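## Task

Bring the foam block into the adjoining room and set it on the coffee table there. The robot itself must stay upright and not lean; toppling or ending tilted counts as failure.

## Robot and tools

ROBOT. A Hello Robot Stretch 4 in simulation, about 1.6 m tall. It has one arm and nothing else to choose between: an omni-wheel base (rim within 0.23 m of the base origin), a lift on a mast, an arm that telescopes forward, a three-axis wrist and a five-finger hand. A loose object may occasionally get nudged by something outside the robot.

FRAMES. Base frame: origin on the floor under the base centre, x forward, y left, z up, metres. hand_pose is reported in it; it is the hand point, 0.045 m in front of the palm, and the printed value may be slightly off. The odometry frame is the base frame as it stood when the scene began; base_odometry counts wheel turns only (slip looks like travel), heading in rad, left positive, -3.142 to 3.142.

move. One action per call. The base part, "base", is always an offset from where the base last reported itself: {"translate_m": d} straight ahead (+ forward), {"strafe_m": d} sideways (+ left), each -2 to 2 m; {"rotate_rad": d} turn in place, + counter-clockwise, -3.2 to 3.2. translate_m and strafe_m may be combined for a straight diagonal drive; rotate_rad goes alone. "joints" holds absolute targets by name: lift_m 0 to 1.2 m; arm_m 0 to 0.55 m extension; wrist_yaw_rad -1.134 to 4.276 (0 straight ahead, + left, about 3.14 tucked back); wrist_pitch_rad -1.117 to 4.259 (0 level, 1.57 pointing down); wrist_roll_rad -1.117 to 4.259 (0 palm up, 1.57 palm to the right, 3.14 palm down); hand_little, hand_ring, hand_middle, hand_index, hand_thumb_bend each -1 (curled) to +1 (straight); hand_thumb_turn -1 (opposite the fingers) to +1 (beside the palm); hand_force_limit -1 to 1 (closing stops at roughly 0 to 10 N fingertip force, 15 N for thumb motors); hand_speed -0.96 to 1 (full speed from +0.48). The last two are settings, not motions. Too-far joint targets are clipped and flagged; other out-of-range values are refused. Optional: "pace" slow/default/fast/max; "speeds" per joint top speed (lift_m, arm_m, wrist axes); "contact_limits" 0 (gentlest) to 1, default 0.5, for arm_m, lift_m, translate_m, strafe_m, rotate_rad, only beside its own command (a base limit persists until the next base action). {"end_of_arm": "enable_torque"} alone re-powers a wrist motor that cut out. "cameras": list from head_camera, head_left_camera, head_right_camera, wrist_camera, or "all"; [] none. "blocking" false returns in about half a second while motion continues; a later move overrides only what it names. Any action is cut off after about 14 s (time_out).

wait(seconds 0 to 10, cameras) lets time pass and returns state; it ends early once motions settle. stop brakes everything still moving and re-brakes slack wheels. zoom_image(camera, region [x0,y0,x1,y1] pixels, max 504x504) enlarges part of the latest image. show_instructions shows the reference pages. finished_scene(scene) ends the current scene for good; the object must already be placed and stable.

RESULTS. "move" reads done or the worst status. base_status and joint_status: done, moving, off_target (rested short, may still push), contact_stop (held back, now slack), time_out (target dropped), limit_stop_at_own_body, limit_stop_at_tilt (lean over 6 degrees; lift, arm and wheels go slack), torque_fault (wrist motor limp). An unrequested stop or a refused call cancels all later move/wait/finished_scene calls in the same reply. on_its_own lists things the robot did by itself. lidar_m: 12 distances, 30-degree sectors counter-clockwise from straight ahead (4th left, 7th behind, 10th right); "-" means nothing or nearer than 0.25 m; it sees tabletops but may miss glass and thin legs. wrist_depth_mm: 7x7 grid of depths, 100 to 2000 mm, "-" for unknown. turned_by_wheels vs turned_by_imu differing by over 0.1 rad in a move suggests a bump or slip. base_tilt in degrees (forward, right), about 3 degrees bias. motor_effort in percent with peak in brackets; servo_current in mA for wrist servos. hand_stopped_by gives, for little, ring, middle, index, thumb_bend, thumb_turn: moving, target, force, stalled or fault; *_load_n are fingertip loads in N, positive when pushed open; a lost grip shows as load near 0.

HAND. Fingers point along the hand point's +z, the palm faces +y. With the thumb turned fully in front, the hand wraps objects 0.035 to 0.065 m thick, or a handle down to 0.025 m. The wrist camera sits behind the palm heel and can collide. Each finger motor only moves when its target changes; to grip harder, raise hand_force_limit and send a more-closed target. For gentle grips use hand_speed -0.94 or lower. The scene starts with force limit 0 and hand_speed -0.8.

CAUTIONS. Keep the hand clear of the base when the lift is low (below about 0.25 m, 0.45 pointing down), avoid tilting up while rolled or yawed right, and avoid tucked-back wrist with tilt. With over 1 kg held and arm out past 0.2 m, turning, driving or braking can topple the robot, worse at fast paces; pull the arm in before driving. Lift above 0.2 m slows the base. Put objects down gently, never release them mid-motion, and don't ram walls or furniture.

Each tool is called after "Call:" as a command line: name --argument value for each argument, lists and objects as JSON in quotes; but a table of rows of numbers goes row by row, as --pt "numbers of a row", without its own name.

Reference images:

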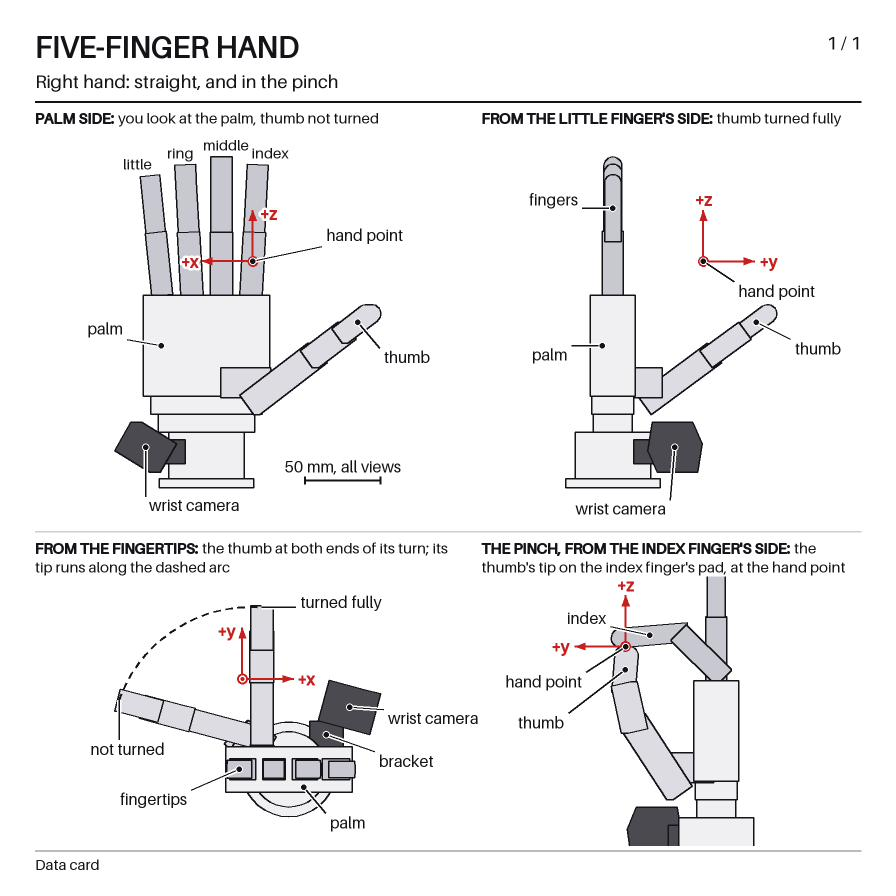

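## Session

Call:
move --cameras '["all"]'

Scene clock: 0.00 s.
base_odometry: x=+0.000 y=+0.000 heading=+0.000
turned_by_wheels: +0.000
turned_by_imu: +0.000
base_tilt: forward=-0.2 right=+0.2
lidar_m: 1.06 1.03 1.12 0.98 0.96 1.07 1.59 3.20 1.01 0.76 0.73 0.83
base_status: not commanded
joint_positions: lift_m=+0.143 arm_m=+0.000 wrist_yaw_rad=+3.135 wrist_pitch_rad=+0.005 wrist_roll_rad=+0.000 hand_little=+1.000 hand_ring=+1.000 hand_middle=+1.000 hand_index=+1.000 hand_thumb_turn=+1.000 hand_thumb_bend=+1.000 hand_force_limit=+0.000 hand_speed=-0.800
joint_status: not commanded
measured_speeds: all 0
hand_stopped_by: target,target,target,target,target,target
little_load_n: 0.0
ring_load_n: 0.0
middle_load_n: 0.0
index_load_n: 0.0
thumb_bend_load_n: 0.0
thumb_turn_load_n: 0.0
motor_effort: lift_m=+19 arm_m=+4 wheel_0=+1 wheel_1=-1 wheel_2=+1
servo_current: wrist_yaw_rad=46 wrist_pitch_rad=46 wrist_roll_rad=46
hand_pose: x=-0.0501 y=+0.1198 z=+0.3808 quat_wxyz=(-0.497, -0.499, +0.503, +0.501) (m; base frame)
wrist_depth_mm: - 135 - 1921 1661 1060 891 / - 136 - 1921 1618 1042 891 / 109 136 224 1921 1661 1042 891 / 135 147 - 1921 1618 1042 891 / - - - 1808 1618 1060 - / 1205 1182 180 181 1308 - - / 809 809 112 113 - - -
pictures: head_camera, head_left_camera, head_right_camera, wrist_camera
camera_calibration:
wrist_camera: T_world_to_cam=[[0.00916396, 0.999764, 0.0196859, -0.102635], [-0.0188658, 0.0198561, -0.999625, 0.37742], [-0.99978, 0.00878913, 0.0190433, 0.103266], [0, 0, 0, 1]] pos_world=[0.111304, 0.0942093, 0.377332]

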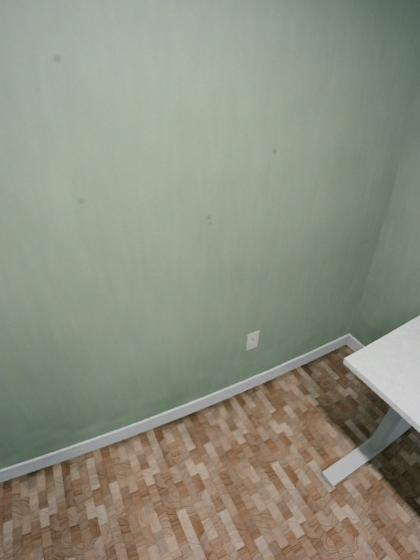

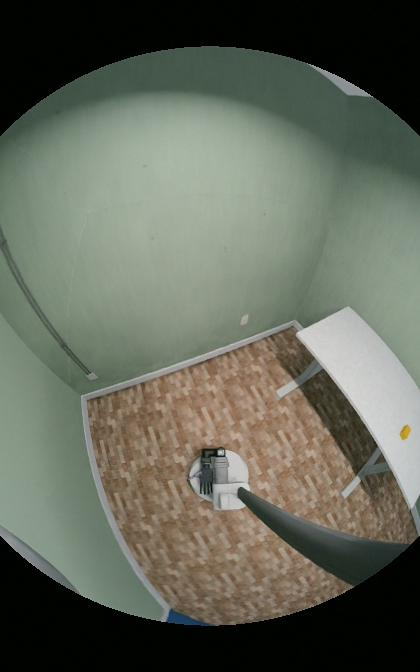

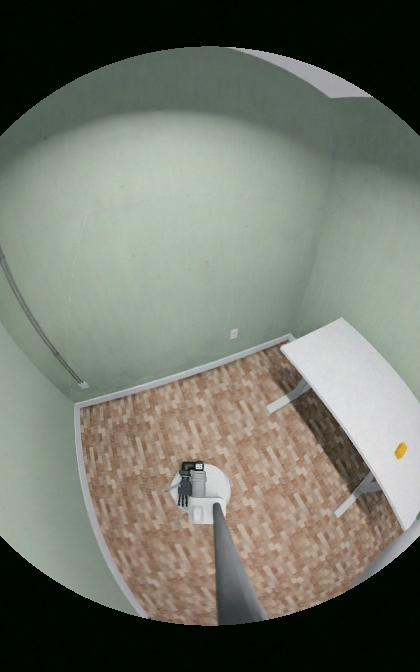

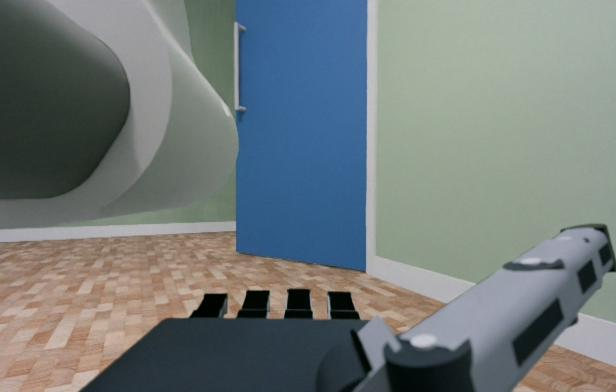

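Call:
move --base '{"rotate_rad": -1.6}' --joints '{"lift_m": 0.9, "wrist_yaw_rad": 0.0}' --cameras '["head_camera","head_right_camera","wrist_camera"]'

Scene clock: 20.07 s.
move: done
base_odometry: x=+0.000 y=+0.000 heading=-1.600
turned_by_wheels: -1.600
turned_by_imu: -1.603
base_tilt: forward=-0.2 right=+0.2
lidar_m: 0.77 0.74 0.81 1.07 1.03 1.11 1.00 0.97 1.07 1.58 3.19 1.00
base_status: done
joint_positions: lift_m=+0.900 arm_m=+0.000 wrist_yaw_rad=+0.003 wrist_pitch_rad=+0.005 wrist_roll_rad=+0.000 hand_little=+1.000 hand_ring=+1.000 hand_middle=+1.000 hand_index=+1.000 hand_thumb_turn=+1.000 hand_thumb_bend=+1.000 hand_force_limit=+0.000 hand_speed=-0.800
joint_status: all done
measured_speeds: all 0
hand_stopped_by: target,target,target,target,target,target
little_load_n: 0.0
ring_load_n: 0.0
middle_load_n: 0.0
index_load_n: 0.0
thumb_bend_load_n: 0.0
thumb_turn_load_n: 0.0
motor_effort: lift_m=+21(26) arm_m=+5(5) wheel_0=+1(7) wheel_1=+1(9) wheel_2=+0(8)
servo_current: wrist_yaw_rad=46(130) wrist_pitch_rad=39(46) wrist_roll_rad=52(59)
hand_pose: x=+0.3928 y=-0.1176 z=+1.1372 quat_wxyz=(+0.498, +0.500, +0.502, +0.500) (m; base frame)
wrist_depth_mm: - 1281 1397 - - - - / - 1255 1397 - - - - / - 1255 1430 - - - - / - - - - - - - / - - - - - - - / - - 133 135 - - - / - - 111 113 - - -
pictures: head_camera, head_right_camera, wrist_camera
camera_calibration:
wrist_camera: T_world_to_cam=[[0.0007386, -0.999805, 0.0197585, -0.116093], [0.0190591, -0.0197408, -0.999623, 1.12715], [0.999818, 0.0011149, 0.0190408, -0.252608], [0, 0, 0, 1]] pos_world=[0.231166, -0.0935373, 1.13383]

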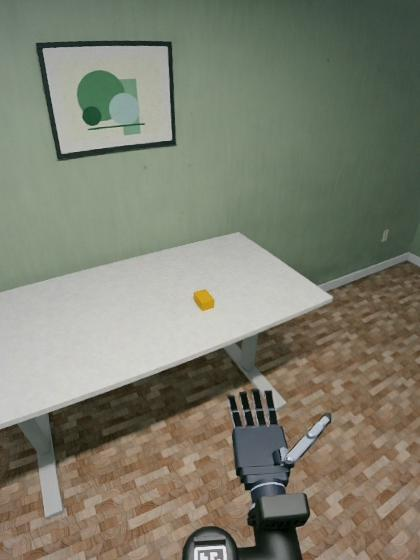

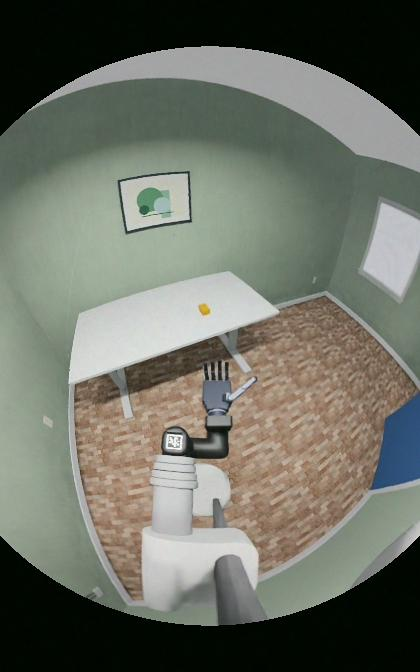

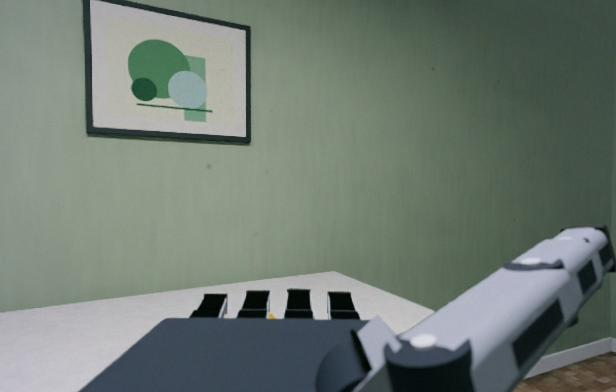

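Call:
zoom_image --camera "head_camera" --region '[160, 260, 260, 340]'

Scaled by 5.040 from the camera's 420x560 image, which has a finer 1200x1600 frame.

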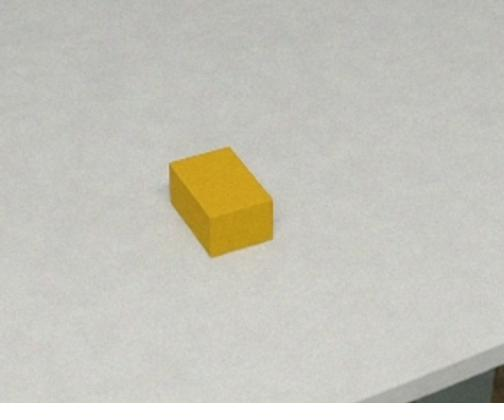

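Call:
move --base '{"translate_m": 0.62, "strafe_m": -0.38}' --joints '{"lift_m": 0.95, "wrist_yaw_rad": 1.52, "wrist_roll_rad": 3.14, "wrist_pitch_rad": 0.67, "hand_thumb_turn": -1.0, "hand_index": 0.55, "hand_middle": 0.55}'

Call:
move --base '{"rotate_rad": 0.43}' --cameras '["head_camera","head_right_camera","wrist_camera"]'

Scene clock: 157.37 s.
move: done
base_odometry: x=-0.398 y=-0.609 heading=-1.600
turned_by_wheels: +0.000
turned_by_imu: -0.006
base_tilt: forward=+0.0 right=+0.2
lidar_m: 0.41 0.37 0.39 0.60 1.63 1.78 1.42 1.38 1.52 1.61 2.58 0.51
base_status: done
joint_positions: lift_m=+0.950 arm_m=+0.000 wrist_yaw_rad=+1.517 wrist_pitch_rad=+0.671 wrist_roll_rad=+3.137 hand_little=+1.000 hand_ring=+1.000 hand_middle=+0.550 hand_index=+0.550 hand_thumb_turn=-1.000 hand_thumb_bend=+1.000 hand_force_limit=+0.000 hand_speed=-0.800
joint_status: all done
measured_speeds: all 0
hand_stopped_by: target,target,target,target,target,target
little_load_n: 0.0
ring_load_n: 0.0
middle_load_n: 0.0
index_load_n: 0.0
thumb_bend_load_n: -0.5
thumb_turn_load_n: 0.0
motor_effort: lift_m=+21(25) arm_m=+5(5) wheel_0=+1(9) wheel_1=-2(6) wheel_2=+1(10)
servo_current: wrist_yaw_rad=46(124) wrist_pitch_rad=33(98) wrist_roll_rad=59(104)
hand_pose: x=+0.2349 y=+0.1326 z=+0.9431 quat_wxyz=(-0.435, +0.900, -0.022, +0.013) (m; base frame)
wrist_depth_mm: 274 274 1025 1060 1060 1060 1060 / 309 309 327 119 1182 1182 1205 / 355 355 355 1308 - 1366 1397 / 413 413 415 418 - 1618 1618 / - 424 - - - 1808 1661 / - - 133 135 - 1661 1537 / 820 - 112 - - - 1430
pictures: none

Scene clock: 158.63 s.
move: done
base_odometry: x=-0.398 y=-0.609 heading=-1.170
turned_by_wheels: +0.430
turned_by_imu: +0.429
base_tilt: forward=-0.1 right=+0.3
lidar_m: 0.38 0.44 0.50 1.62 1.72 1.44 1.38 1.45 1.60 2.57 0.53 0.39
base_status: done
joint_positions: lift_m=+0.950 arm_m=+0.000 wrist_yaw_rad=+1.517 wrist_pitch_rad=+0.671 wrist_roll_rad=+3.137 hand_little=+1.000 hand_ring=+1.000 hand_middle=+0.550 hand_index=+0.550 hand_thumb_turn=-1.000 hand_thumb_bend=+1.000 hand_force_limit=+0.000 hand_speed=-0.800
joint_status: not commanded
measured_speeds: all 0
hand_stopped_by: target,target,target,target,target,target
little_load_n: 0.0
ring_load_n: 0.0
middle_load_n: 0.0
index_load_n: 0.0
thumb_bend_load_n: 0.0
thumb_turn_load_n: 0.0
motor_effort: lift_m=+21(21) arm_m=+5(5) wheel_0=-2(7) wheel_1=-2(7) wheel_2=-1(7)
servo_current: wrist_yaw_rad=46(52) wrist_pitch_rad=39(46) wrist_roll_rad=65(72)
hand_pose: x=+0.2348 y=+0.1326 z=+0.9431 quat_wxyz=(-0.435, +0.900, -0.022, +0.013) (m; base frame)
wrist_depth_mm: 274 278 1060 1060 1060 1060 1060 / 309 310 1205 119 1205 1160 1205 / 353 355 1336 1397 - 1366 1397 / 418 413 462 1618 - 1618 1661 / - - 1808 1921 - 1863 1921 / - - 133 163 - 1808 1756 / - - 111 - - - 1576
pictures: head_camera, head_right_camera, wrist_camera
camera_calibration:
wrist_camera: T_world_to_cam=[[-0.999176, 0.0367559, -0.0172324, 0.27014], [0.0103171, 0.640481, 0.767904, -0.811489], [0.0392621, 0.767094, -0.640333, 0.654571], [0, 0, 0, 1]] pos_world=[0.252589, 0.00769748, 1.04694]

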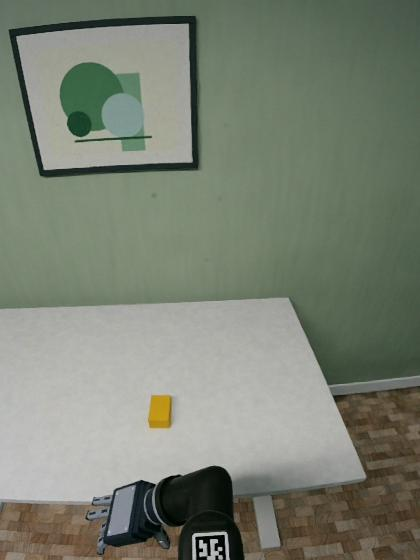

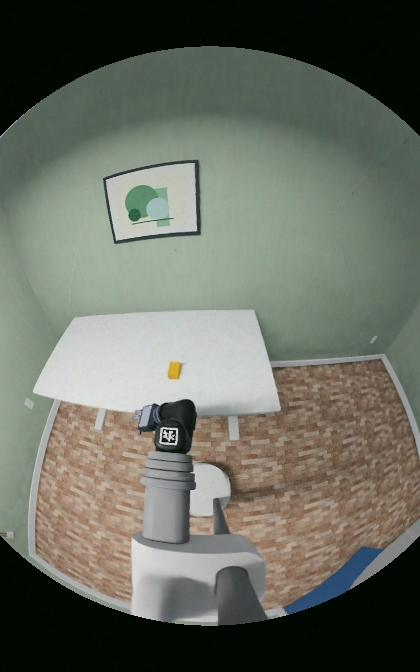

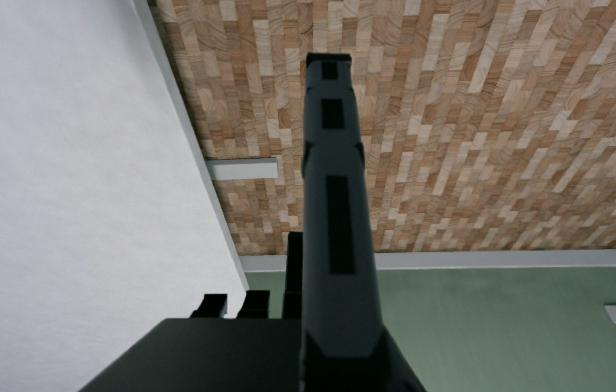

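Call:
zoom_image --camera "head_camera" --region '[120, 370, 200, 450]'

Call:
zoom_image --camera "wrist_camera" --region '[0, 0, 504, 392]'

Scaled by 6.300 from the camera's 420x560 image, which has a finer 1200x1600 frame.

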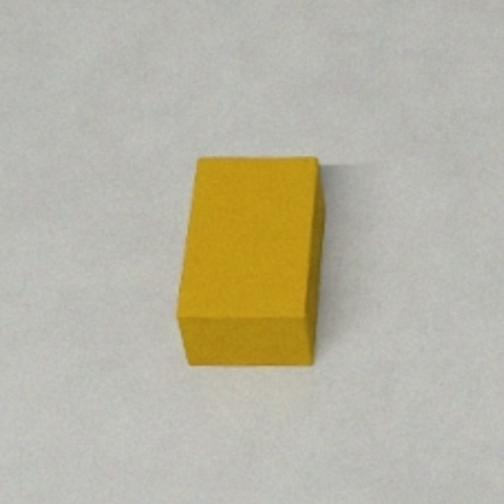

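Scaled by 1.000.

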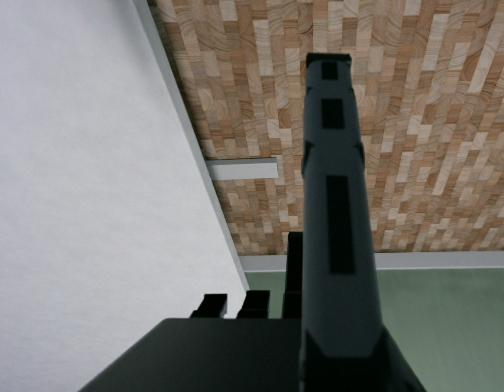

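Call:
move --joints '{"arm_m": 0.345, "wrist_yaw_rad": 1.57, "lift_m": 0.9}' --cameras '["head_camera","wrist_camera"]'

Call:
zoom_image --camera "head_camera" --region '[80, 340, 240, 480]'

Scene clock: 189.80 s.
move: done
base_odometry: x=-0.398 y=-0.609 heading=-1.170
turned_by_wheels: +0.000
turned_by_imu: -0.002
base_tilt: forward=-0.2 right=+0.2
lidar_m: 0.37 0.37 0.51 1.64 1.72 1.42 1.38 1.45 1.61 2.58 0.56 0.40
base_status: not commanded
joint_positions: lift_m=+0.900 arm_m=+0.344 wrist_yaw_rad=+1.567 wrist_pitch_rad=+0.671 wrist_roll_rad=+3.138 hand_little=+1.000 hand_ring=+1.000 hand_middle=+0.550 hand_index=+0.550 hand_thumb_turn=-1.000 hand_thumb_bend=+1.000 hand_force_limit=+0.000 hand_speed=-0.800
joint_status: all done
measured_speeds: all 0
hand_stopped_by: target,target,target,target,target,target
little_load_n: 0.0
ring_load_n: 0.0
middle_load_n: 0.0
index_load_n: 0.0
thumb_bend_load_n: 0.0
thumb_turn_load_n: 0.0
motor_effort: lift_m=+16(20) arm_m=+9(12) wheel_0=-2(2) wheel_1=-2(2) wheel_2=-2(2)
servo_current: wrist_yaw_rad=52(59) wrist_pitch_rad=39(46) wrist_roll_rad=26(52)
hand_pose: x=+0.5726 y=+0.1356 z=+0.8934 quat_wxyz=(-0.435, +0.901, +0.000, +0.002) (m; base frame)
wrist_depth_mm: 223 222 190 190 224 224 226 / 251 251 210 118 252 254 255 / 287 289 289 290 282 291 293 / 336 338 338 340 - 342 1576 / 404 404 407 379 - 413 1808 / - - 133 135 - 1808 1863 / - - 112 - - - 1618
pictures: head_camera, wrist_camera
camera_calibration:
wrist_camera: T_world_to_cam=[[-0.99977, -0.0129512, -0.0171186, 0.613747], [-0.0214418, 0.640253, 0.767865, -0.760477], [0.00101547, 0.768055, -0.640383, 0.628989], [0, 0, 0, 1]] pos_world=[0.596661, 0.0117481, 0.997244]

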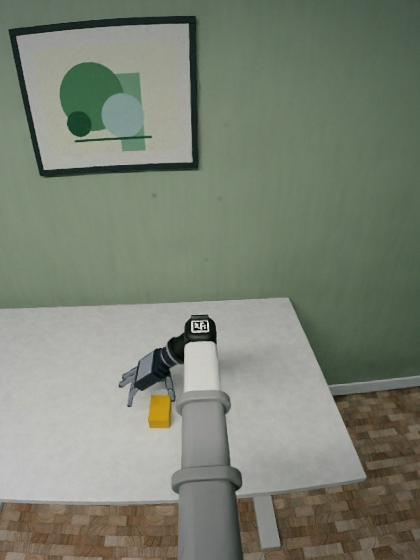

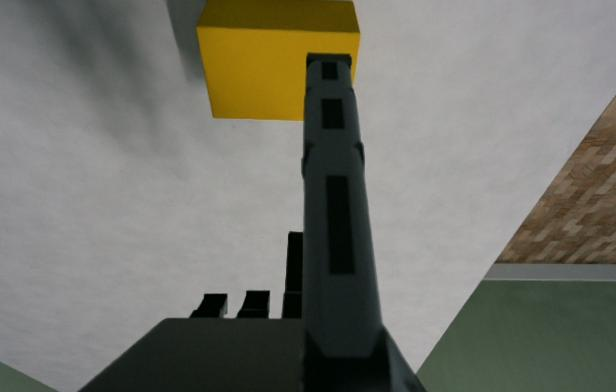

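Scaled by 3.150 from the camera's 420x560 image, which has a finer 1200x1600 frame.

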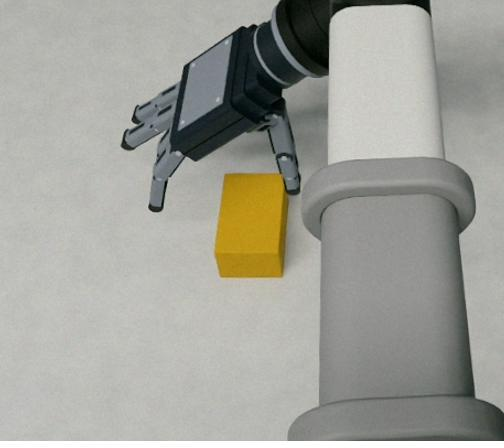

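Call:
move --base '{"strafe_m": -0.011}' --joints '{"arm_m": 0.373, "lift_m": 0.872}' --cameras '["head_camera","wrist_camera"]'

Call:
zoom_image --camera "head_camera" --region '[80, 340, 240, 480]'

Scene clock: 224.87 s.
move: done
base_odometry: x=-0.408 y=-0.613 heading=-1.170
turned_by_wheels: +0.000
turned_by_imu: -0.001
base_tilt: forward=-0.1 right=+0.4
lidar_m: 0.36 0.38 0.52 1.64 1.73 1.43 1.38 1.46 1.61 2.55 1.65 0.37
base_status: done
joint_positions: lift_m=+0.872 arm_m=+0.372 wrist_yaw_rad=+1.567 wrist_pitch_rad=+0.671 wrist_roll_rad=+3.138 hand_little=+1.000 hand_ring=+1.000 hand_middle=+0.550 hand_index=+0.550 hand_thumb_turn=-1.000 hand_thumb_bend=+1.000 hand_force_limit=+0.000 hand_speed=-0.800
joint_status: all done
measured_speeds: all 0
hand_stopped_by: target,target,target,target,target,target
little_load_n: 0.0
ring_load_n: 0.0
middle_load_n: 0.0
index_load_n: 0.0
thumb_bend_load_n: 0.0
thumb_turn_load_n: 0.0
motor_effort: lift_m=+16(19) arm_m=+9(11) wheel_0=+1(5) wheel_1=-2(10) wheel_2=+0(1)
servo_current: wrist_yaw_rad=46(52) wrist_pitch_rad=39(46) wrist_roll_rad=52(52)
hand_pose: x=+0.6006 y=+0.1357 z=+0.8655 quat_wxyz=(-0.435, +0.901, +0.000, +0.002) (m; base frame)
wrist_depth_mm: 195 195 195 191 195 196 198 / 220 220 219 118 183 221 223 / 250 251 252 199 247 254 255 / 293 294 296 296 - 298 300 / 353 355 355 345 - 359 1756 / 404 407 180 159 - 459 1808 / - - 112 - - - 1661
pictures: head_camera, wrist_camera
camera_calibration:
wrist_camera: T_world_to_cam=[[-0.999768, -0.0130919, -0.0171315, 0.641274], [-0.0215418, 0.640248, 0.767866, -0.738315], [0.000915592, 0.768057, -0.640381, 0.611091], [0, 0, 0, 1]] pos_world=[0.624661, 0.0117485, 0.969244]

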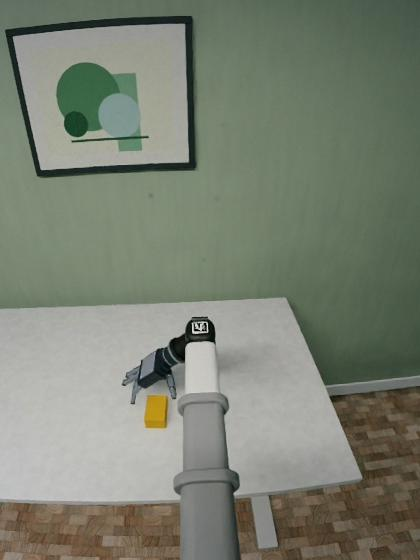

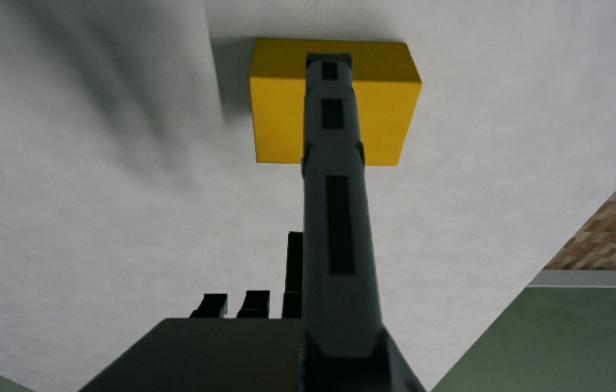

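Scaled by 3.150 from the camera's 420x560 image, which has a finer 1200x1600 frame.

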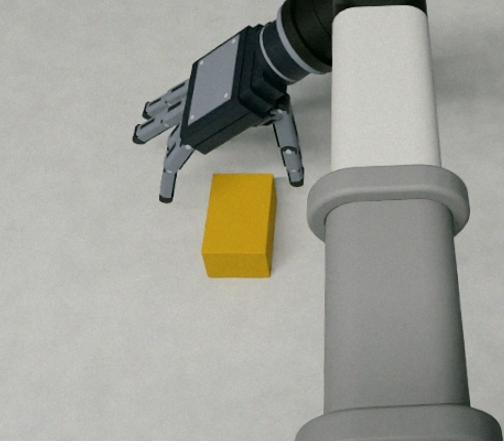

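Call:
move --joints '{"lift_m": 0.8246}' --contact_limits '{"lift_m": 0.2}' --cameras '["head_camera","wrist_camera"]'

Call:
zoom_image --camera "head_camera" --region '[80, 340, 240, 480]'

Scene clock: 237.50 s.
move: done
base_odometry: x=-0.408 y=-0.613 heading=-1.170
turned_by_wheels: +0.000
turned_by_imu: -0.002
base_tilt: forward=-0.1 right=+0.2
lidar_m: 0.36 0.38 0.54 1.65 1.72 1.43 1.37 1.45 1.62 2.56 1.66 0.41
base_status: not commanded
joint_positions: lift_m=+0.825 arm_m=+0.372 wrist_yaw_rad=+1.567 wrist_pitch_rad=+0.671 wrist_roll_rad=+3.138 hand_little=+1.000 hand_ring=+1.000 hand_middle=+0.550 hand_index=+0.550 hand_thumb_turn=-1.000 hand_thumb_bend=+1.000 hand_force_limit=+0.000 hand_speed=-0.800
joint_status: all done
measured_speeds: all 0
hand_stopped_by: target,target,target,target,target,target
little_load_n: 0.0
ring_load_n: 0.0
middle_load_n: 0.5
index_load_n: 0.0
thumb_bend_load_n: 0.0
thumb_turn_load_n: 0.0
motor_effort: lift_m=+17(20) arm_m=+8(9) wheel_0=+2(2) wheel_1=-2(2) wheel_2=+0(1)
servo_current: wrist_yaw_rad=46(59) wrist_pitch_rad=39(46) wrist_roll_rad=46(52)
contact_limits: lift_m 0.2
hand_pose: x=+0.6006 y=+0.1357 z=+0.8180 quat_wxyz=(-0.435, +0.901, +0.000, +0.002) (m; base frame)
wrist_depth_mm: 147 147 147 148 148 148 149 / 166 166 167 117 163 168 168 / 190 190 185 146 147 193 193 / 223 223 216 162 157 226 227 / 267 270 270 259 - 273 274 / 336 338 181 159 - 347 364 / 418 399 111 - - 439 1618
pictures: head_camera, wrist_camera
camera_calibration:
wrist_camera: T_world_to_cam=[[-0.999768, -0.0130919, -0.0171315, 0.640462], [-0.0215418, 0.640248, 0.767866, -0.701918], [0.000915592, 0.768057, -0.640381, 0.580736], [0, 0, 0, 1]] pos_world=[0.624661, 0.0117485, 0.921844]

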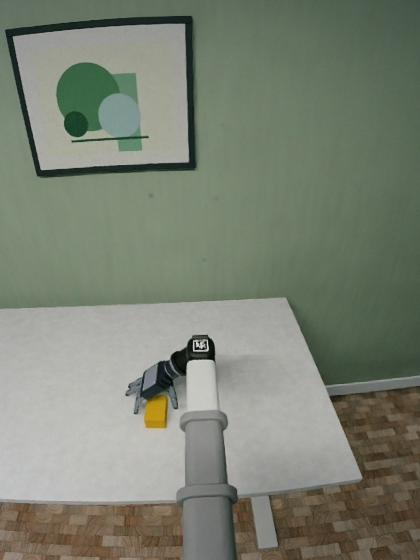

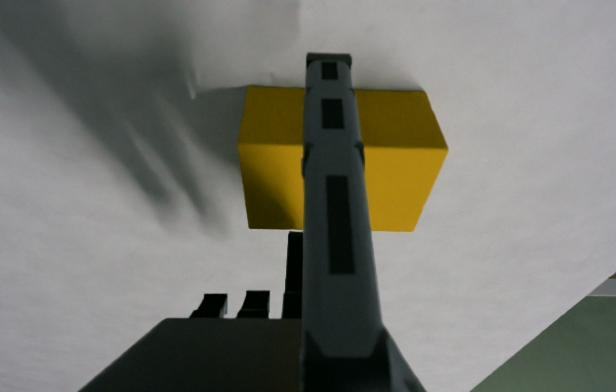

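Scaled by 3.150 from the camera's 420x560 image, which has a finer 1200x1600 frame.

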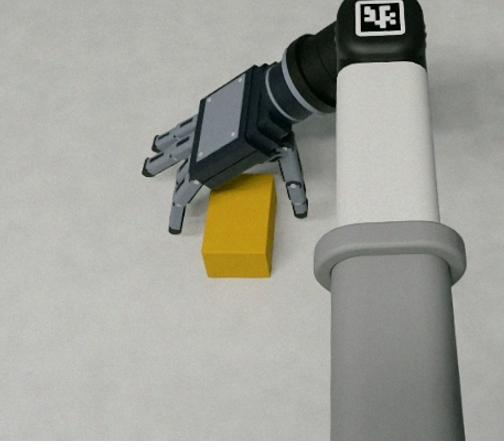

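Call:
move --joints '{"lift_m": 0.8216, "hand_speed": -0.93, "hand_force_limit": -0.4, "hand_index": -0.4, "hand_middle": -0.4}' --contact_limits '{"lift_m": 0.2}' --cameras '["head_camera","wrist_camera"]'

Call:
zoom_image --camera "head_camera" --region '[80, 340, 240, 480]'

Scene clock: 249.80 s.
move: off_target
base_odometry: x=-0.408 y=-0.613 heading=-1.170
turned_by_wheels: +0.000
turned_by_imu: -0.003
base_tilt: forward=-0.2 right=+0.3
lidar_m: 0.37 0.38 0.53 1.64 1.72 1.43 1.37 1.47 1.58 2.57 1.66 0.37
base_status: not commanded
joint_positions: lift_m=+0.822 arm_m=+0.372 wrist_yaw_rad=+1.567 wrist_pitch_rad=+0.671 wrist_roll_rad=+3.138 hand_little=+1.000 hand_ring=+1.000 hand_middle=-0.026 hand_index=-0.033 hand_thumb_turn=-1.000 hand_thumb_bend=+1.000 hand_force_limit=-0.400 hand_speed=-0.930
joint_status: hand_middle off_target (ended at -0.026, target -0.400); hand_index off_target (ended at -0.033, target -0.400); the others done
measured_speeds: all 0
hand_stopped_by: target,target,force,force,target,target
little_load_n: 0.0
ring_load_n: 0.0
middle_load_n: 3.5
index_load_n: 3.5
thumb_bend_load_n: 1.0
thumb_turn_load_n: -1.0
motor_effort: lift_m=+17(18) arm_m=+9(10) wheel_0=+2(2) wheel_1=-2(2) wheel_2=+0(1)
servo_current: wrist_yaw_rad=52(65) wrist_pitch_rad=39(46) wrist_roll_rad=26(65)
contact_limits: lift_m 0.2
hand_pose: x=+0.6006 y=+0.1357 z=+0.8150 quat_wxyz=(-0.435, +0.901, +0.000, +0.002) (m; base frame)
wrist_depth_mm: 144 145 145 145 145 143 146 / 162 163 159 118 137 163 165 / 186 186 181 133 134 183 189 / 217 218 219 156 152 222 222 / 260 264 265 254 - 268 270 / 329 330 181 150 - 338 357 / 410 389 111 - - 433 1618
pictures: head_camera, wrist_camera
camera_calibration:
wrist_camera: T_world_to_cam=[[-0.999768, -0.0130919, -0.0171315, 0.640411], [-0.0215418, 0.640248, 0.767866, -0.699615], [0.000915592, 0.768057, -0.640381, 0.578815], [0, 0, 0, 1]] pos_world=[0.624661, 0.0117485, 0.918844]

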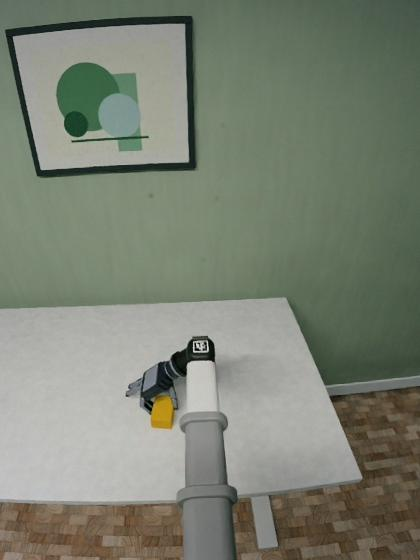

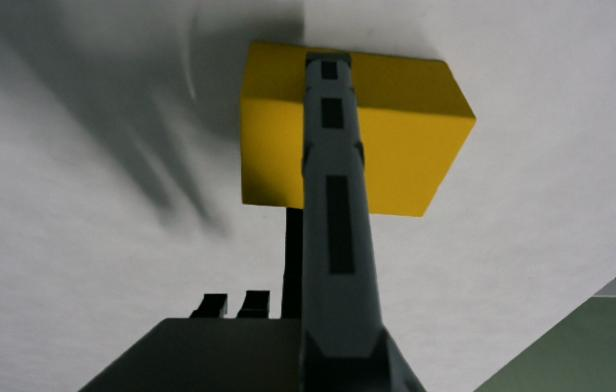

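Scaled by 3.150 from the camera's 420x560 image, which has a finer 1200x1600 frame.

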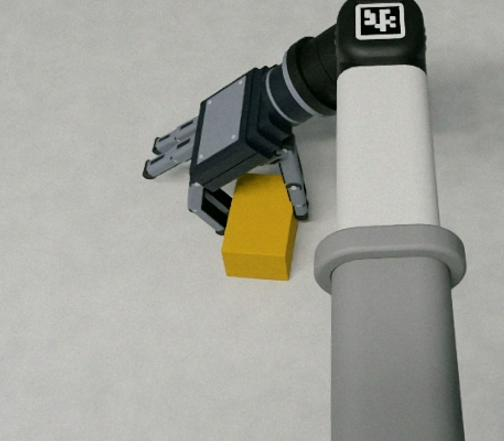

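Call:
move --joints '{"lift_m": 0.9}' --pace "slow" --cameras '["head_camera","wrist_camera","head_left_camera","head_right_camera"]'

Scene clock: 256.43 s.
move: done
base_odometry: x=-0.408 y=-0.613 heading=-1.170
turned_by_wheels: +0.000
turned_by_imu: -0.002
base_tilt: forward=-0.1 right=+0.2
lidar_m: 0.36 0.38 0.52 1.64 1.72 1.44 1.38 1.45 1.60 2.56 1.65 0.41
base_status: not commanded
joint_positions: lift_m=+0.900 arm_m=+0.372 wrist_yaw_rad=+1.567 wrist_pitch_rad=+0.671 wrist_roll_rad=+3.138 hand_little=+1.000 hand_ring=+1.000 hand_middle=-0.026 hand_index=-0.033 hand_thumb_turn=-1.000 hand_thumb_bend=+1.000 hand_force_limit=-0.400 hand_speed=-0.930
joint_status: all done
measured_speeds: all 0
hand_stopped_by: target,target,force,force,target,target
little_load_n: 0.0
ring_load_n: 0.0
middle_load_n: 3.0
index_load_n: 3.5
thumb_bend_load_n: 1.0
thumb_turn_load_n: -1.0
motor_effort: lift_m=+21(25) arm_m=+9(9) wheel_0=+1(2) wheel_1=-2(2) wheel_2=+0(1)
servo_current: wrist_yaw_rad=39(59) wrist_pitch_rad=33(39) wrist_roll_rad=46(72)
hand_pose: x=+0.6006 y=+0.1357 z=+0.8930 quat_wxyz=(-0.435, +0.901, +0.000, +0.002) (m; base frame)
wrist_depth_mm: 223 223 223 218 224 224 225 / 250 251 244 118 136 247 253 / 287 286 278 133 134 274 291 / 334 334 338 156 152 342 355 / 404 404 407 377 - 415 1863 / - - 133 150 - 1756 1921 / 750 - 111 - - - 1618
pictures: head_camera, head_left_camera, head_right_camera, wrist_camera
camera_calibration:
wrist_camera: T_world_to_cam=[[-0.999768, -0.0130919, -0.0171315, 0.641747], [-0.0215418, 0.640248, 0.767866, -0.759508], [0.000915592, 0.768057, -0.640381, 0.628765], [0, 0, 0, 1]] pos_world=[0.624661, 0.0117485, 0.996844]

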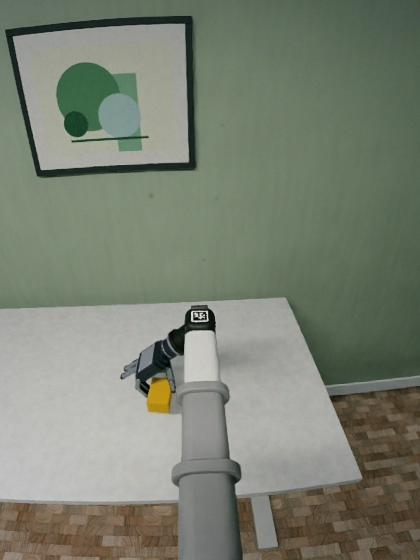

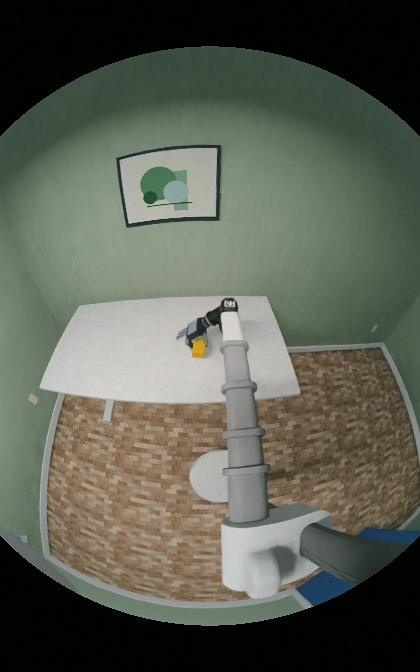

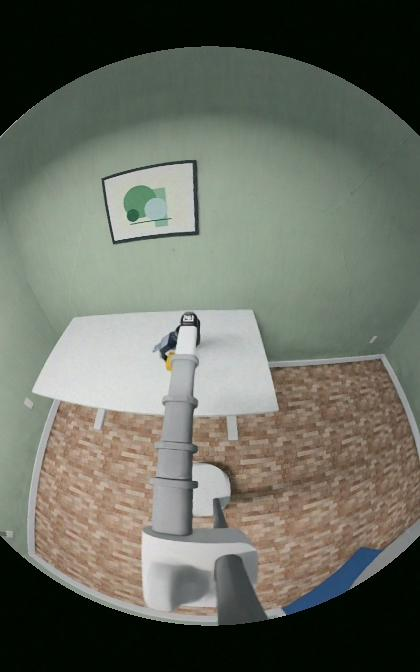

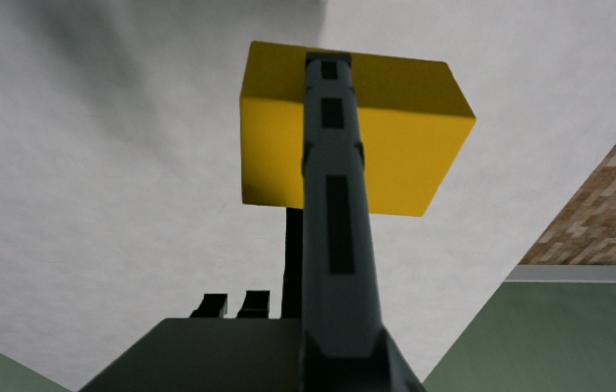

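Call:
move --joints '{"arm_m": 0.0}' --base '{"translate_m": -0.15}'

Call:
move --base '{"rotate_rad": -1.57}' --cameras '["head_camera","head_left_camera","head_right_camera"]'

Scene clock: 265.30 s.
move: done
base_odometry: x=-0.466 y=-0.475 heading=-1.171
turned_by_wheels: +0.000
turned_by_imu: -0.001
base_tilt: forward=-0.1 right=+0.3
lidar_m: 0.51 0.54 0.74 1.65 1.72 1.28 1.22 1.30 1.48 2.56 1.86 0.53
base_status: done
joint_positions: lift_m=+0.900 arm_m=+0.001 wrist_yaw_rad=+1.567 wrist_pitch_rad=+0.671 wrist_roll_rad=+3.138 hand_little=+1.000 hand_ring=+1.000 hand_middle=-0.026 hand_index=-0.033 hand_thumb_turn=-1.000 hand_thumb_bend=+1.000 hand_force_limit=-0.400 hand_speed=-0.930
joint_status: all done
measured_speeds: all 0
hand_stopped_by: target,target,force,force,target,target
little_load_n: 0.0
ring_load_n: 0.0
middle_load_n: 3.5
index_load_n: 3.5
thumb_bend_load_n: 1.0
thumb_turn_load_n: -1.0
motor_effort: lift_m=+21(22) arm_m=-9(13) wheel_0=-1(7) wheel_1=+0(7) wheel_2=+0(10)
servo_current: wrist_yaw_rad=52(65) wrist_pitch_rad=39(46) wrist_roll_rad=52(65)
hand_pose: x=+0.2288 y=+0.1356 z=+0.8930 quat_wxyz=(-0.435, +0.901, +0.000, +0.002) (m; base frame)
wrist_depth_mm: 991 991 1008 976 1008 1008 1025 / 1138 1138 1098 118 136 1078 1138 / 1308 1281 1255 133 134 138 1308 / 394 1499 1537 156 151 1537 1576 / 413 1921 1863 1756 - 1921 1863 / - 1808 202 152 - 1863 1863 / - - 112 - - - 1661
pictures: none

Scene clock: 267.40 s.
move: done
base_odometry: x=-0.466 y=-0.475 heading=-2.740
turned_by_wheels: -1.570
turned_by_imu: -1.571
base_tilt: forward=-0.1 right=+0.2
lidar_m: 2.56 1.84 0.53 0.51 0.53 0.76 1.65 1.74 1.29 1.23 1.29 1.46
base_status: done
joint_positions: lift_m=+0.900 arm_m=+0.001 wrist_yaw_rad=+1.567 wrist_pitch_rad=+0.671 wrist_roll_rad=+3.138 hand_little=+1.000 hand_ring=+1.000 hand_middle=-0.026 hand_index=-0.033 hand_thumb_turn=-1.000 hand_thumb_bend=+1.000 hand_force_limit=-0.400 hand_speed=-0.930
joint_status: not commanded
measured_speeds: all 0
hand_stopped_by: target,target,force,force,target,target
little_load_n: 0.0
ring_load_n: 0.0
middle_load_n: 3.0
index_load_n: 3.0
thumb_bend_load_n: 1.0
thumb_turn_load_n: -1.0
motor_effort: lift_m=+21(22) arm_m=-9(10) wheel_0=+2(7) wheel_1=+3(10) wheel_2=+0(7)
servo_current: wrist_yaw_rad=46(59) wrist_pitch_rad=39(46) wrist_roll_rad=46(65)
hand_pose: x=+0.2288 y=+0.1356 z=+0.8931 quat_wxyz=(-0.435, +0.901, +0.000, +0.002) (m; base frame)
wrist_depth_mm: 991 1008 1008 976 1008 1008 1008 / 1118 1138 1078 118 136 1078 1182 / 1281 1281 1281 133 134 138 1336 / 1537 1537 1537 156 152 1537 1537 / - - - - - - - / - - 133 150 - - - / - - 111 - - - -
pictures: head_camera, head_left_camera, head_right_camera

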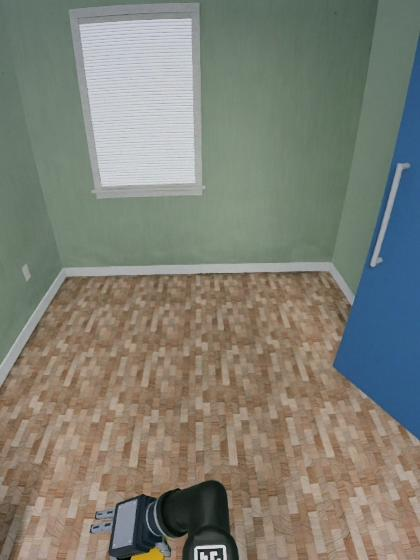

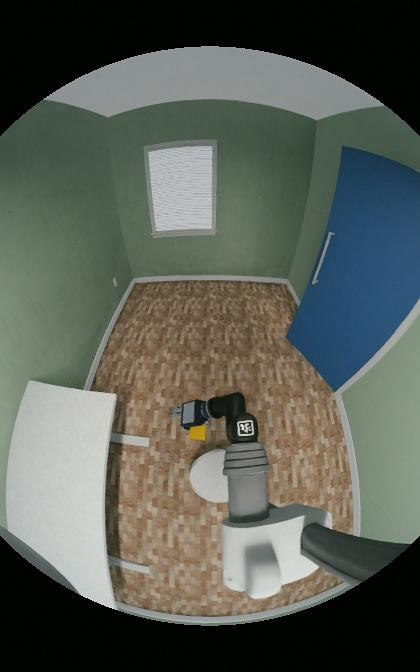

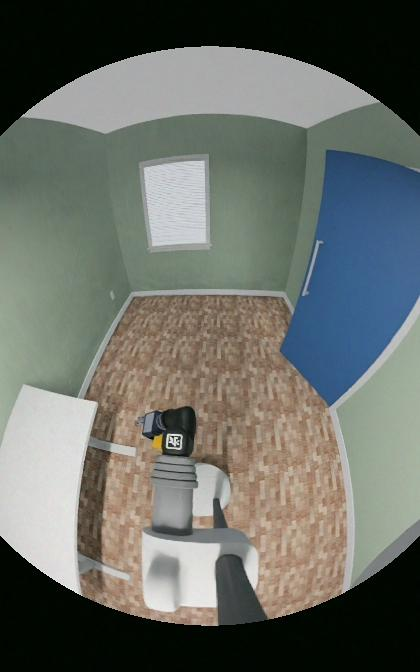

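Call:
move --base '{"translate_m": 1.75, "strafe_m": -0.25}'

Call:
move --base '{"rotate_rad": -1.57}' --cameras '["head_camera","head_left_camera","head_right_camera"]'

Scene clock: 299.90 s.
move: done
base_odometry: x=-2.175 y=-0.929 heading=-2.740
turned_by_wheels: +0.000
turned_by_imu: -0.012
base_tilt: forward=-0.1 right=+0.3
lidar_m: 0.81 0.84 1.17 1.51 1.59 1.55 3.46 1.27 0.72 1.00 1.06 0.88
base_status: done
joint_positions: lift_m=+0.900 arm_m=+0.001 wrist_yaw_rad=+1.567 wrist_pitch_rad=+0.671 wrist_roll_rad=+3.138 hand_little=+1.000 hand_ring=+1.000 hand_middle=-0.026 hand_index=-0.033 hand_thumb_turn=-1.000 hand_thumb_bend=+1.000 hand_force_limit=-0.400 hand_speed=-0.930
joint_status: not commanded
measured_speeds: all 0
hand_stopped_by: target,target,force,force,target,target
little_load_n: 0.0
ring_load_n: 0.0
middle_load_n: 3.5
index_load_n: 3.5
thumb_bend_load_n: 1.0
thumb_turn_load_n: -1.0
motor_effort: lift_m=+21(21) arm_m=-9(10) wheel_0=+0(8) wheel_1=+2(7) wheel_2=+0(10)
servo_current: wrist_yaw_rad=46(65) wrist_pitch_rad=33(46) wrist_roll_rad=52(65)
hand_pose: x=+0.2288 y=+0.1356 z=+0.8931 quat_wxyz=(-0.435, +0.901, +0.000, +0.002) (m; base frame)
wrist_depth_mm: 891 991 1008 976 1008 1025 1008 / 891 1118 1078 118 137 1078 1118 / 891 1229 1255 133 134 138 1308 / 891 1308 1537 156 151 1537 1537 / 878 1366 1808 169 - 1756 1756 / 891 1255 133 150 - - - / 891 1118 112 - - - -
pictures: none

Scene clock: 302.00 s.
move: done
base_odometry: x=-2.175 y=-0.929 heading=+1.973
turned_by_wheels: -1.570
turned_by_imu: -1.571
base_tilt: forward=-0.3 right=+0.4
lidar_m: 1.01 1.04 0.87 0.83 0.84 1.19 1.51 1.61 1.58 3.41 1.23 0.69
base_status: done
joint_positions: lift_m=+0.900 arm_m=+0.001 wrist_yaw_rad=+1.567 wrist_pitch_rad=+0.671 wrist_roll_rad=+3.138 hand_little=+1.000 hand_ring=+1.000 hand_middle=-0.026 hand_index=-0.033 hand_thumb_turn=-1.000 hand_thumb_bend=+1.000 hand_force_limit=-0.400 hand_speed=-0.930
joint_status: not commanded
measured_speeds: all 0
hand_stopped_by: target,target,force,force,target,target
little_load_n: 0.0
ring_load_n: 0.0
middle_load_n: 3.5
index_load_n: 3.0
thumb_bend_load_n: 1.5
thumb_turn_load_n: -1.0
motor_effort: lift_m=+21(21) arm_m=-9(10) wheel_0=+1(7) wheel_1=+3(11) wheel_2=+1(7)
servo_current: wrist_yaw_rad=26(52) wrist_pitch_rad=33(46) wrist_roll_rad=59(59)
hand_pose: x=+0.2288 y=+0.1357 z=+0.8931 quat_wxyz=(-0.435, +0.901, +0.000, +0.002) (m; base frame)
wrist_depth_mm: 991 991 991 976 1008 1008 1008 / 1078 1118 1118 118 136 1098 1138 / 1160 1229 1229 133 134 138 1281 / 1060 1098 1118 155 151 1138 1205 / 976 991 1008 976 - 1042 1042 / 878 891 180 153 - 931 931 / 788 809 112 - - - 842
pictures: head_camera, head_left_camera, head_right_camera

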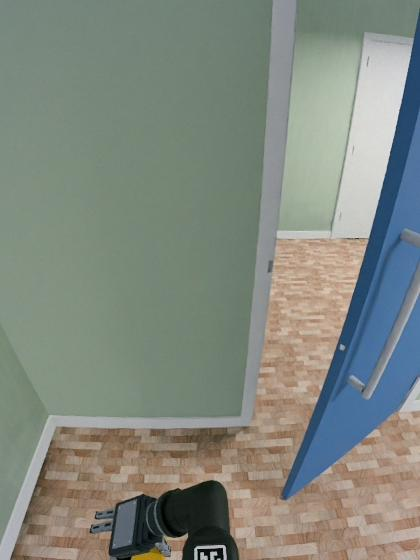

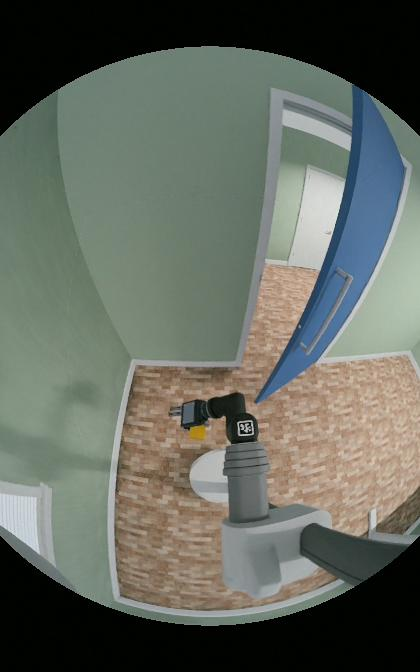

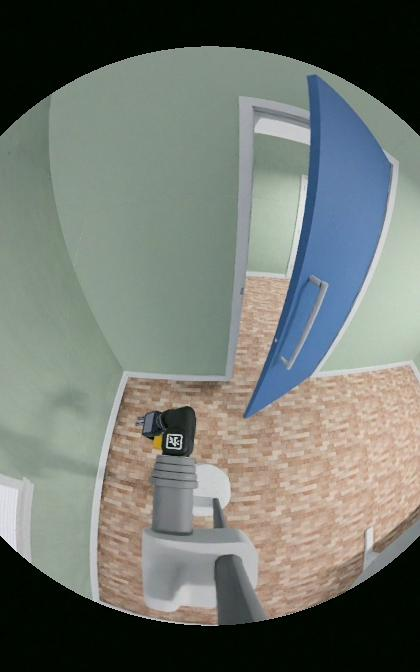

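Call:
move --joints '{"wrist_yaw_rad": 2.6}' --base '{"translate_m": 0.66}'

Call:
move --base '{"strafe_m": -0.3}' --pace "slow" --cameras '["head_camera","head_left_camera","head_right_camera"]'

Scene clock: 340.03 s.
move: done
base_odometry: x=-2.434 y=-0.321 heading=+1.973
turned_by_wheels: +0.000
turned_by_imu: -0.006
base_tilt: forward=-0.2 right=+0.4
lidar_m: 0.35 0.37 0.53 0.82 0.85 1.15 2.18 2.01 2.07 0.34 0.81 0.36
base_status: done
joint_positions: lift_m=+0.900 arm_m=+0.001 wrist_yaw_rad=+2.597 wrist_pitch_rad=+0.671 wrist_roll_rad=+3.138 hand_little=+1.000 hand_ring=+1.000 hand_middle=-0.026 hand_index=-0.033 hand_thumb_turn=-1.000 hand_thumb_bend=+1.000 hand_force_limit=-0.400 hand_speed=-0.930
joint_status: all done
measured_speeds: all 0
hand_stopped_by: target,target,force,force,target,target
little_load_n: 0.0
ring_load_n: 0.0
middle_load_n: 3.5
index_load_n: 3.0
thumb_bend_load_n: 1.0
thumb_turn_load_n: -1.0
motor_effort: lift_m=+21(21) arm_m=-9(9) wheel_0=+0(7) wheel_1=+1(8) wheel_2=-1(11)
servo_current: wrist_yaw_rad=46(124) wrist_pitch_rad=39(46) wrist_roll_rad=46(65)
hand_pose: x=+0.0847 y=+0.1190 z=+0.8931 quat_wxyz=(-0.379, +0.784, +0.444, -0.213) (m; base frame)
wrist_depth_mm: 917 991 1008 976 991 1008 399 / 891 1098 1098 118 136 1078 1160 / 831 1078 1255 133 134 138 1336 / 798 991 1255 156 151 1537 1537 / 759 946 1255 1576 - 1863 1863 / 715 878 181 152 - - - / 691 768 111 - - - -
pictures: none

Scene clock: 342.90 s.
move: contact_stop
base_odometry: x=-2.278 y=-0.260 heading=+1.944
turned_by_wheels: -0.030
turned_by_imu: -0.060
base_tilt: forward=-0.2 right=+0.2
lidar_m: 0.35 0.37 0.50 0.99 1.01 1.33 2.19 1.89 0.26 0.30 0.59 2.81
base_status: strafe_m contact_stop (by the wheels' count: -0.167 of -0.300)
joint_positions: lift_m=+0.900 arm_m=+0.000 wrist_yaw_rad=+2.598 wrist_pitch_rad=+0.673 wrist_roll_rad=+3.138 hand_little=+1.000 hand_ring=+1.000 hand_middle=-0.026 hand_index=-0.033 hand_thumb_turn=-1.000 hand_thumb_bend=+1.000 hand_force_limit=-0.400 hand_speed=-0.930
joint_status: not commanded
measured_speeds: all 0
hand_stopped_by: target,target,force,force,target,target
little_load_n: 0.0
ring_load_n: 0.0
middle_load_n: 3.0
index_load_n: 3.5
thumb_bend_load_n: 0.5
thumb_turn_load_n: -1.0
on_its_own: the wheels are slack since a contact_stop
motor_effort: lift_m=+19(21) arm_m=-8(9) wheel_0=+0(24) wheel_1=+0(29) wheel_2=+0(13)
servo_current: wrist_yaw_rad=33(59) wrist_pitch_rad=39(46) wrist_roll_rad=33(59)
hand_pose: x=+0.0848 y=+0.1187 z=+0.8930 quat_wxyz=(-0.378, +0.784, +0.444, -0.212) (m; base frame)
wrist_depth_mm: 976 991 991 991 1008 1008 402 / 1042 1138 1118 118 137 1098 1160 / 1025 1229 1281 133 134 138 1336 / 960 1160 1464 156 152 1537 1576 / 904 1118 1464 1708 - 1921 1863 / 866 1042 181 153 - - - / 831 904 112 - - - -
pictures: head_camera, head_left_camera, head_right_camera

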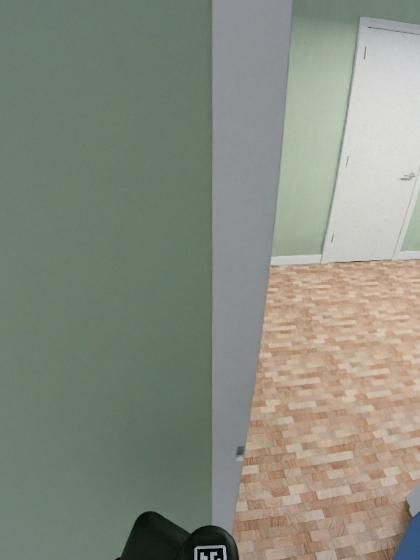

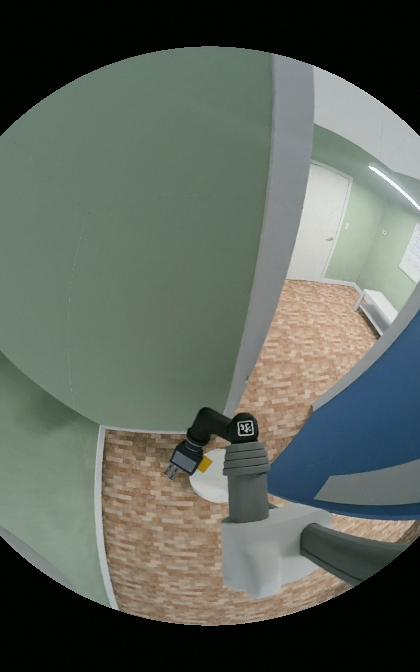

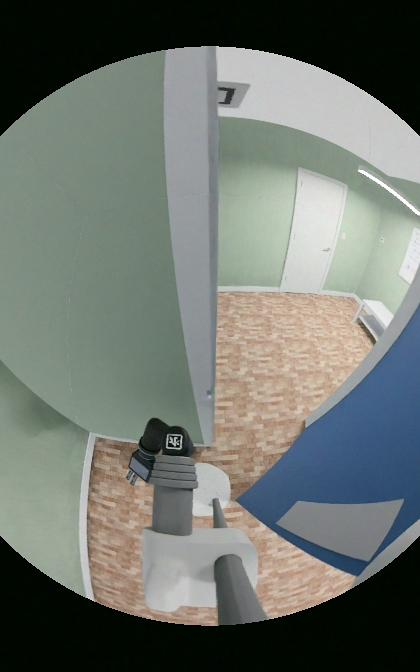

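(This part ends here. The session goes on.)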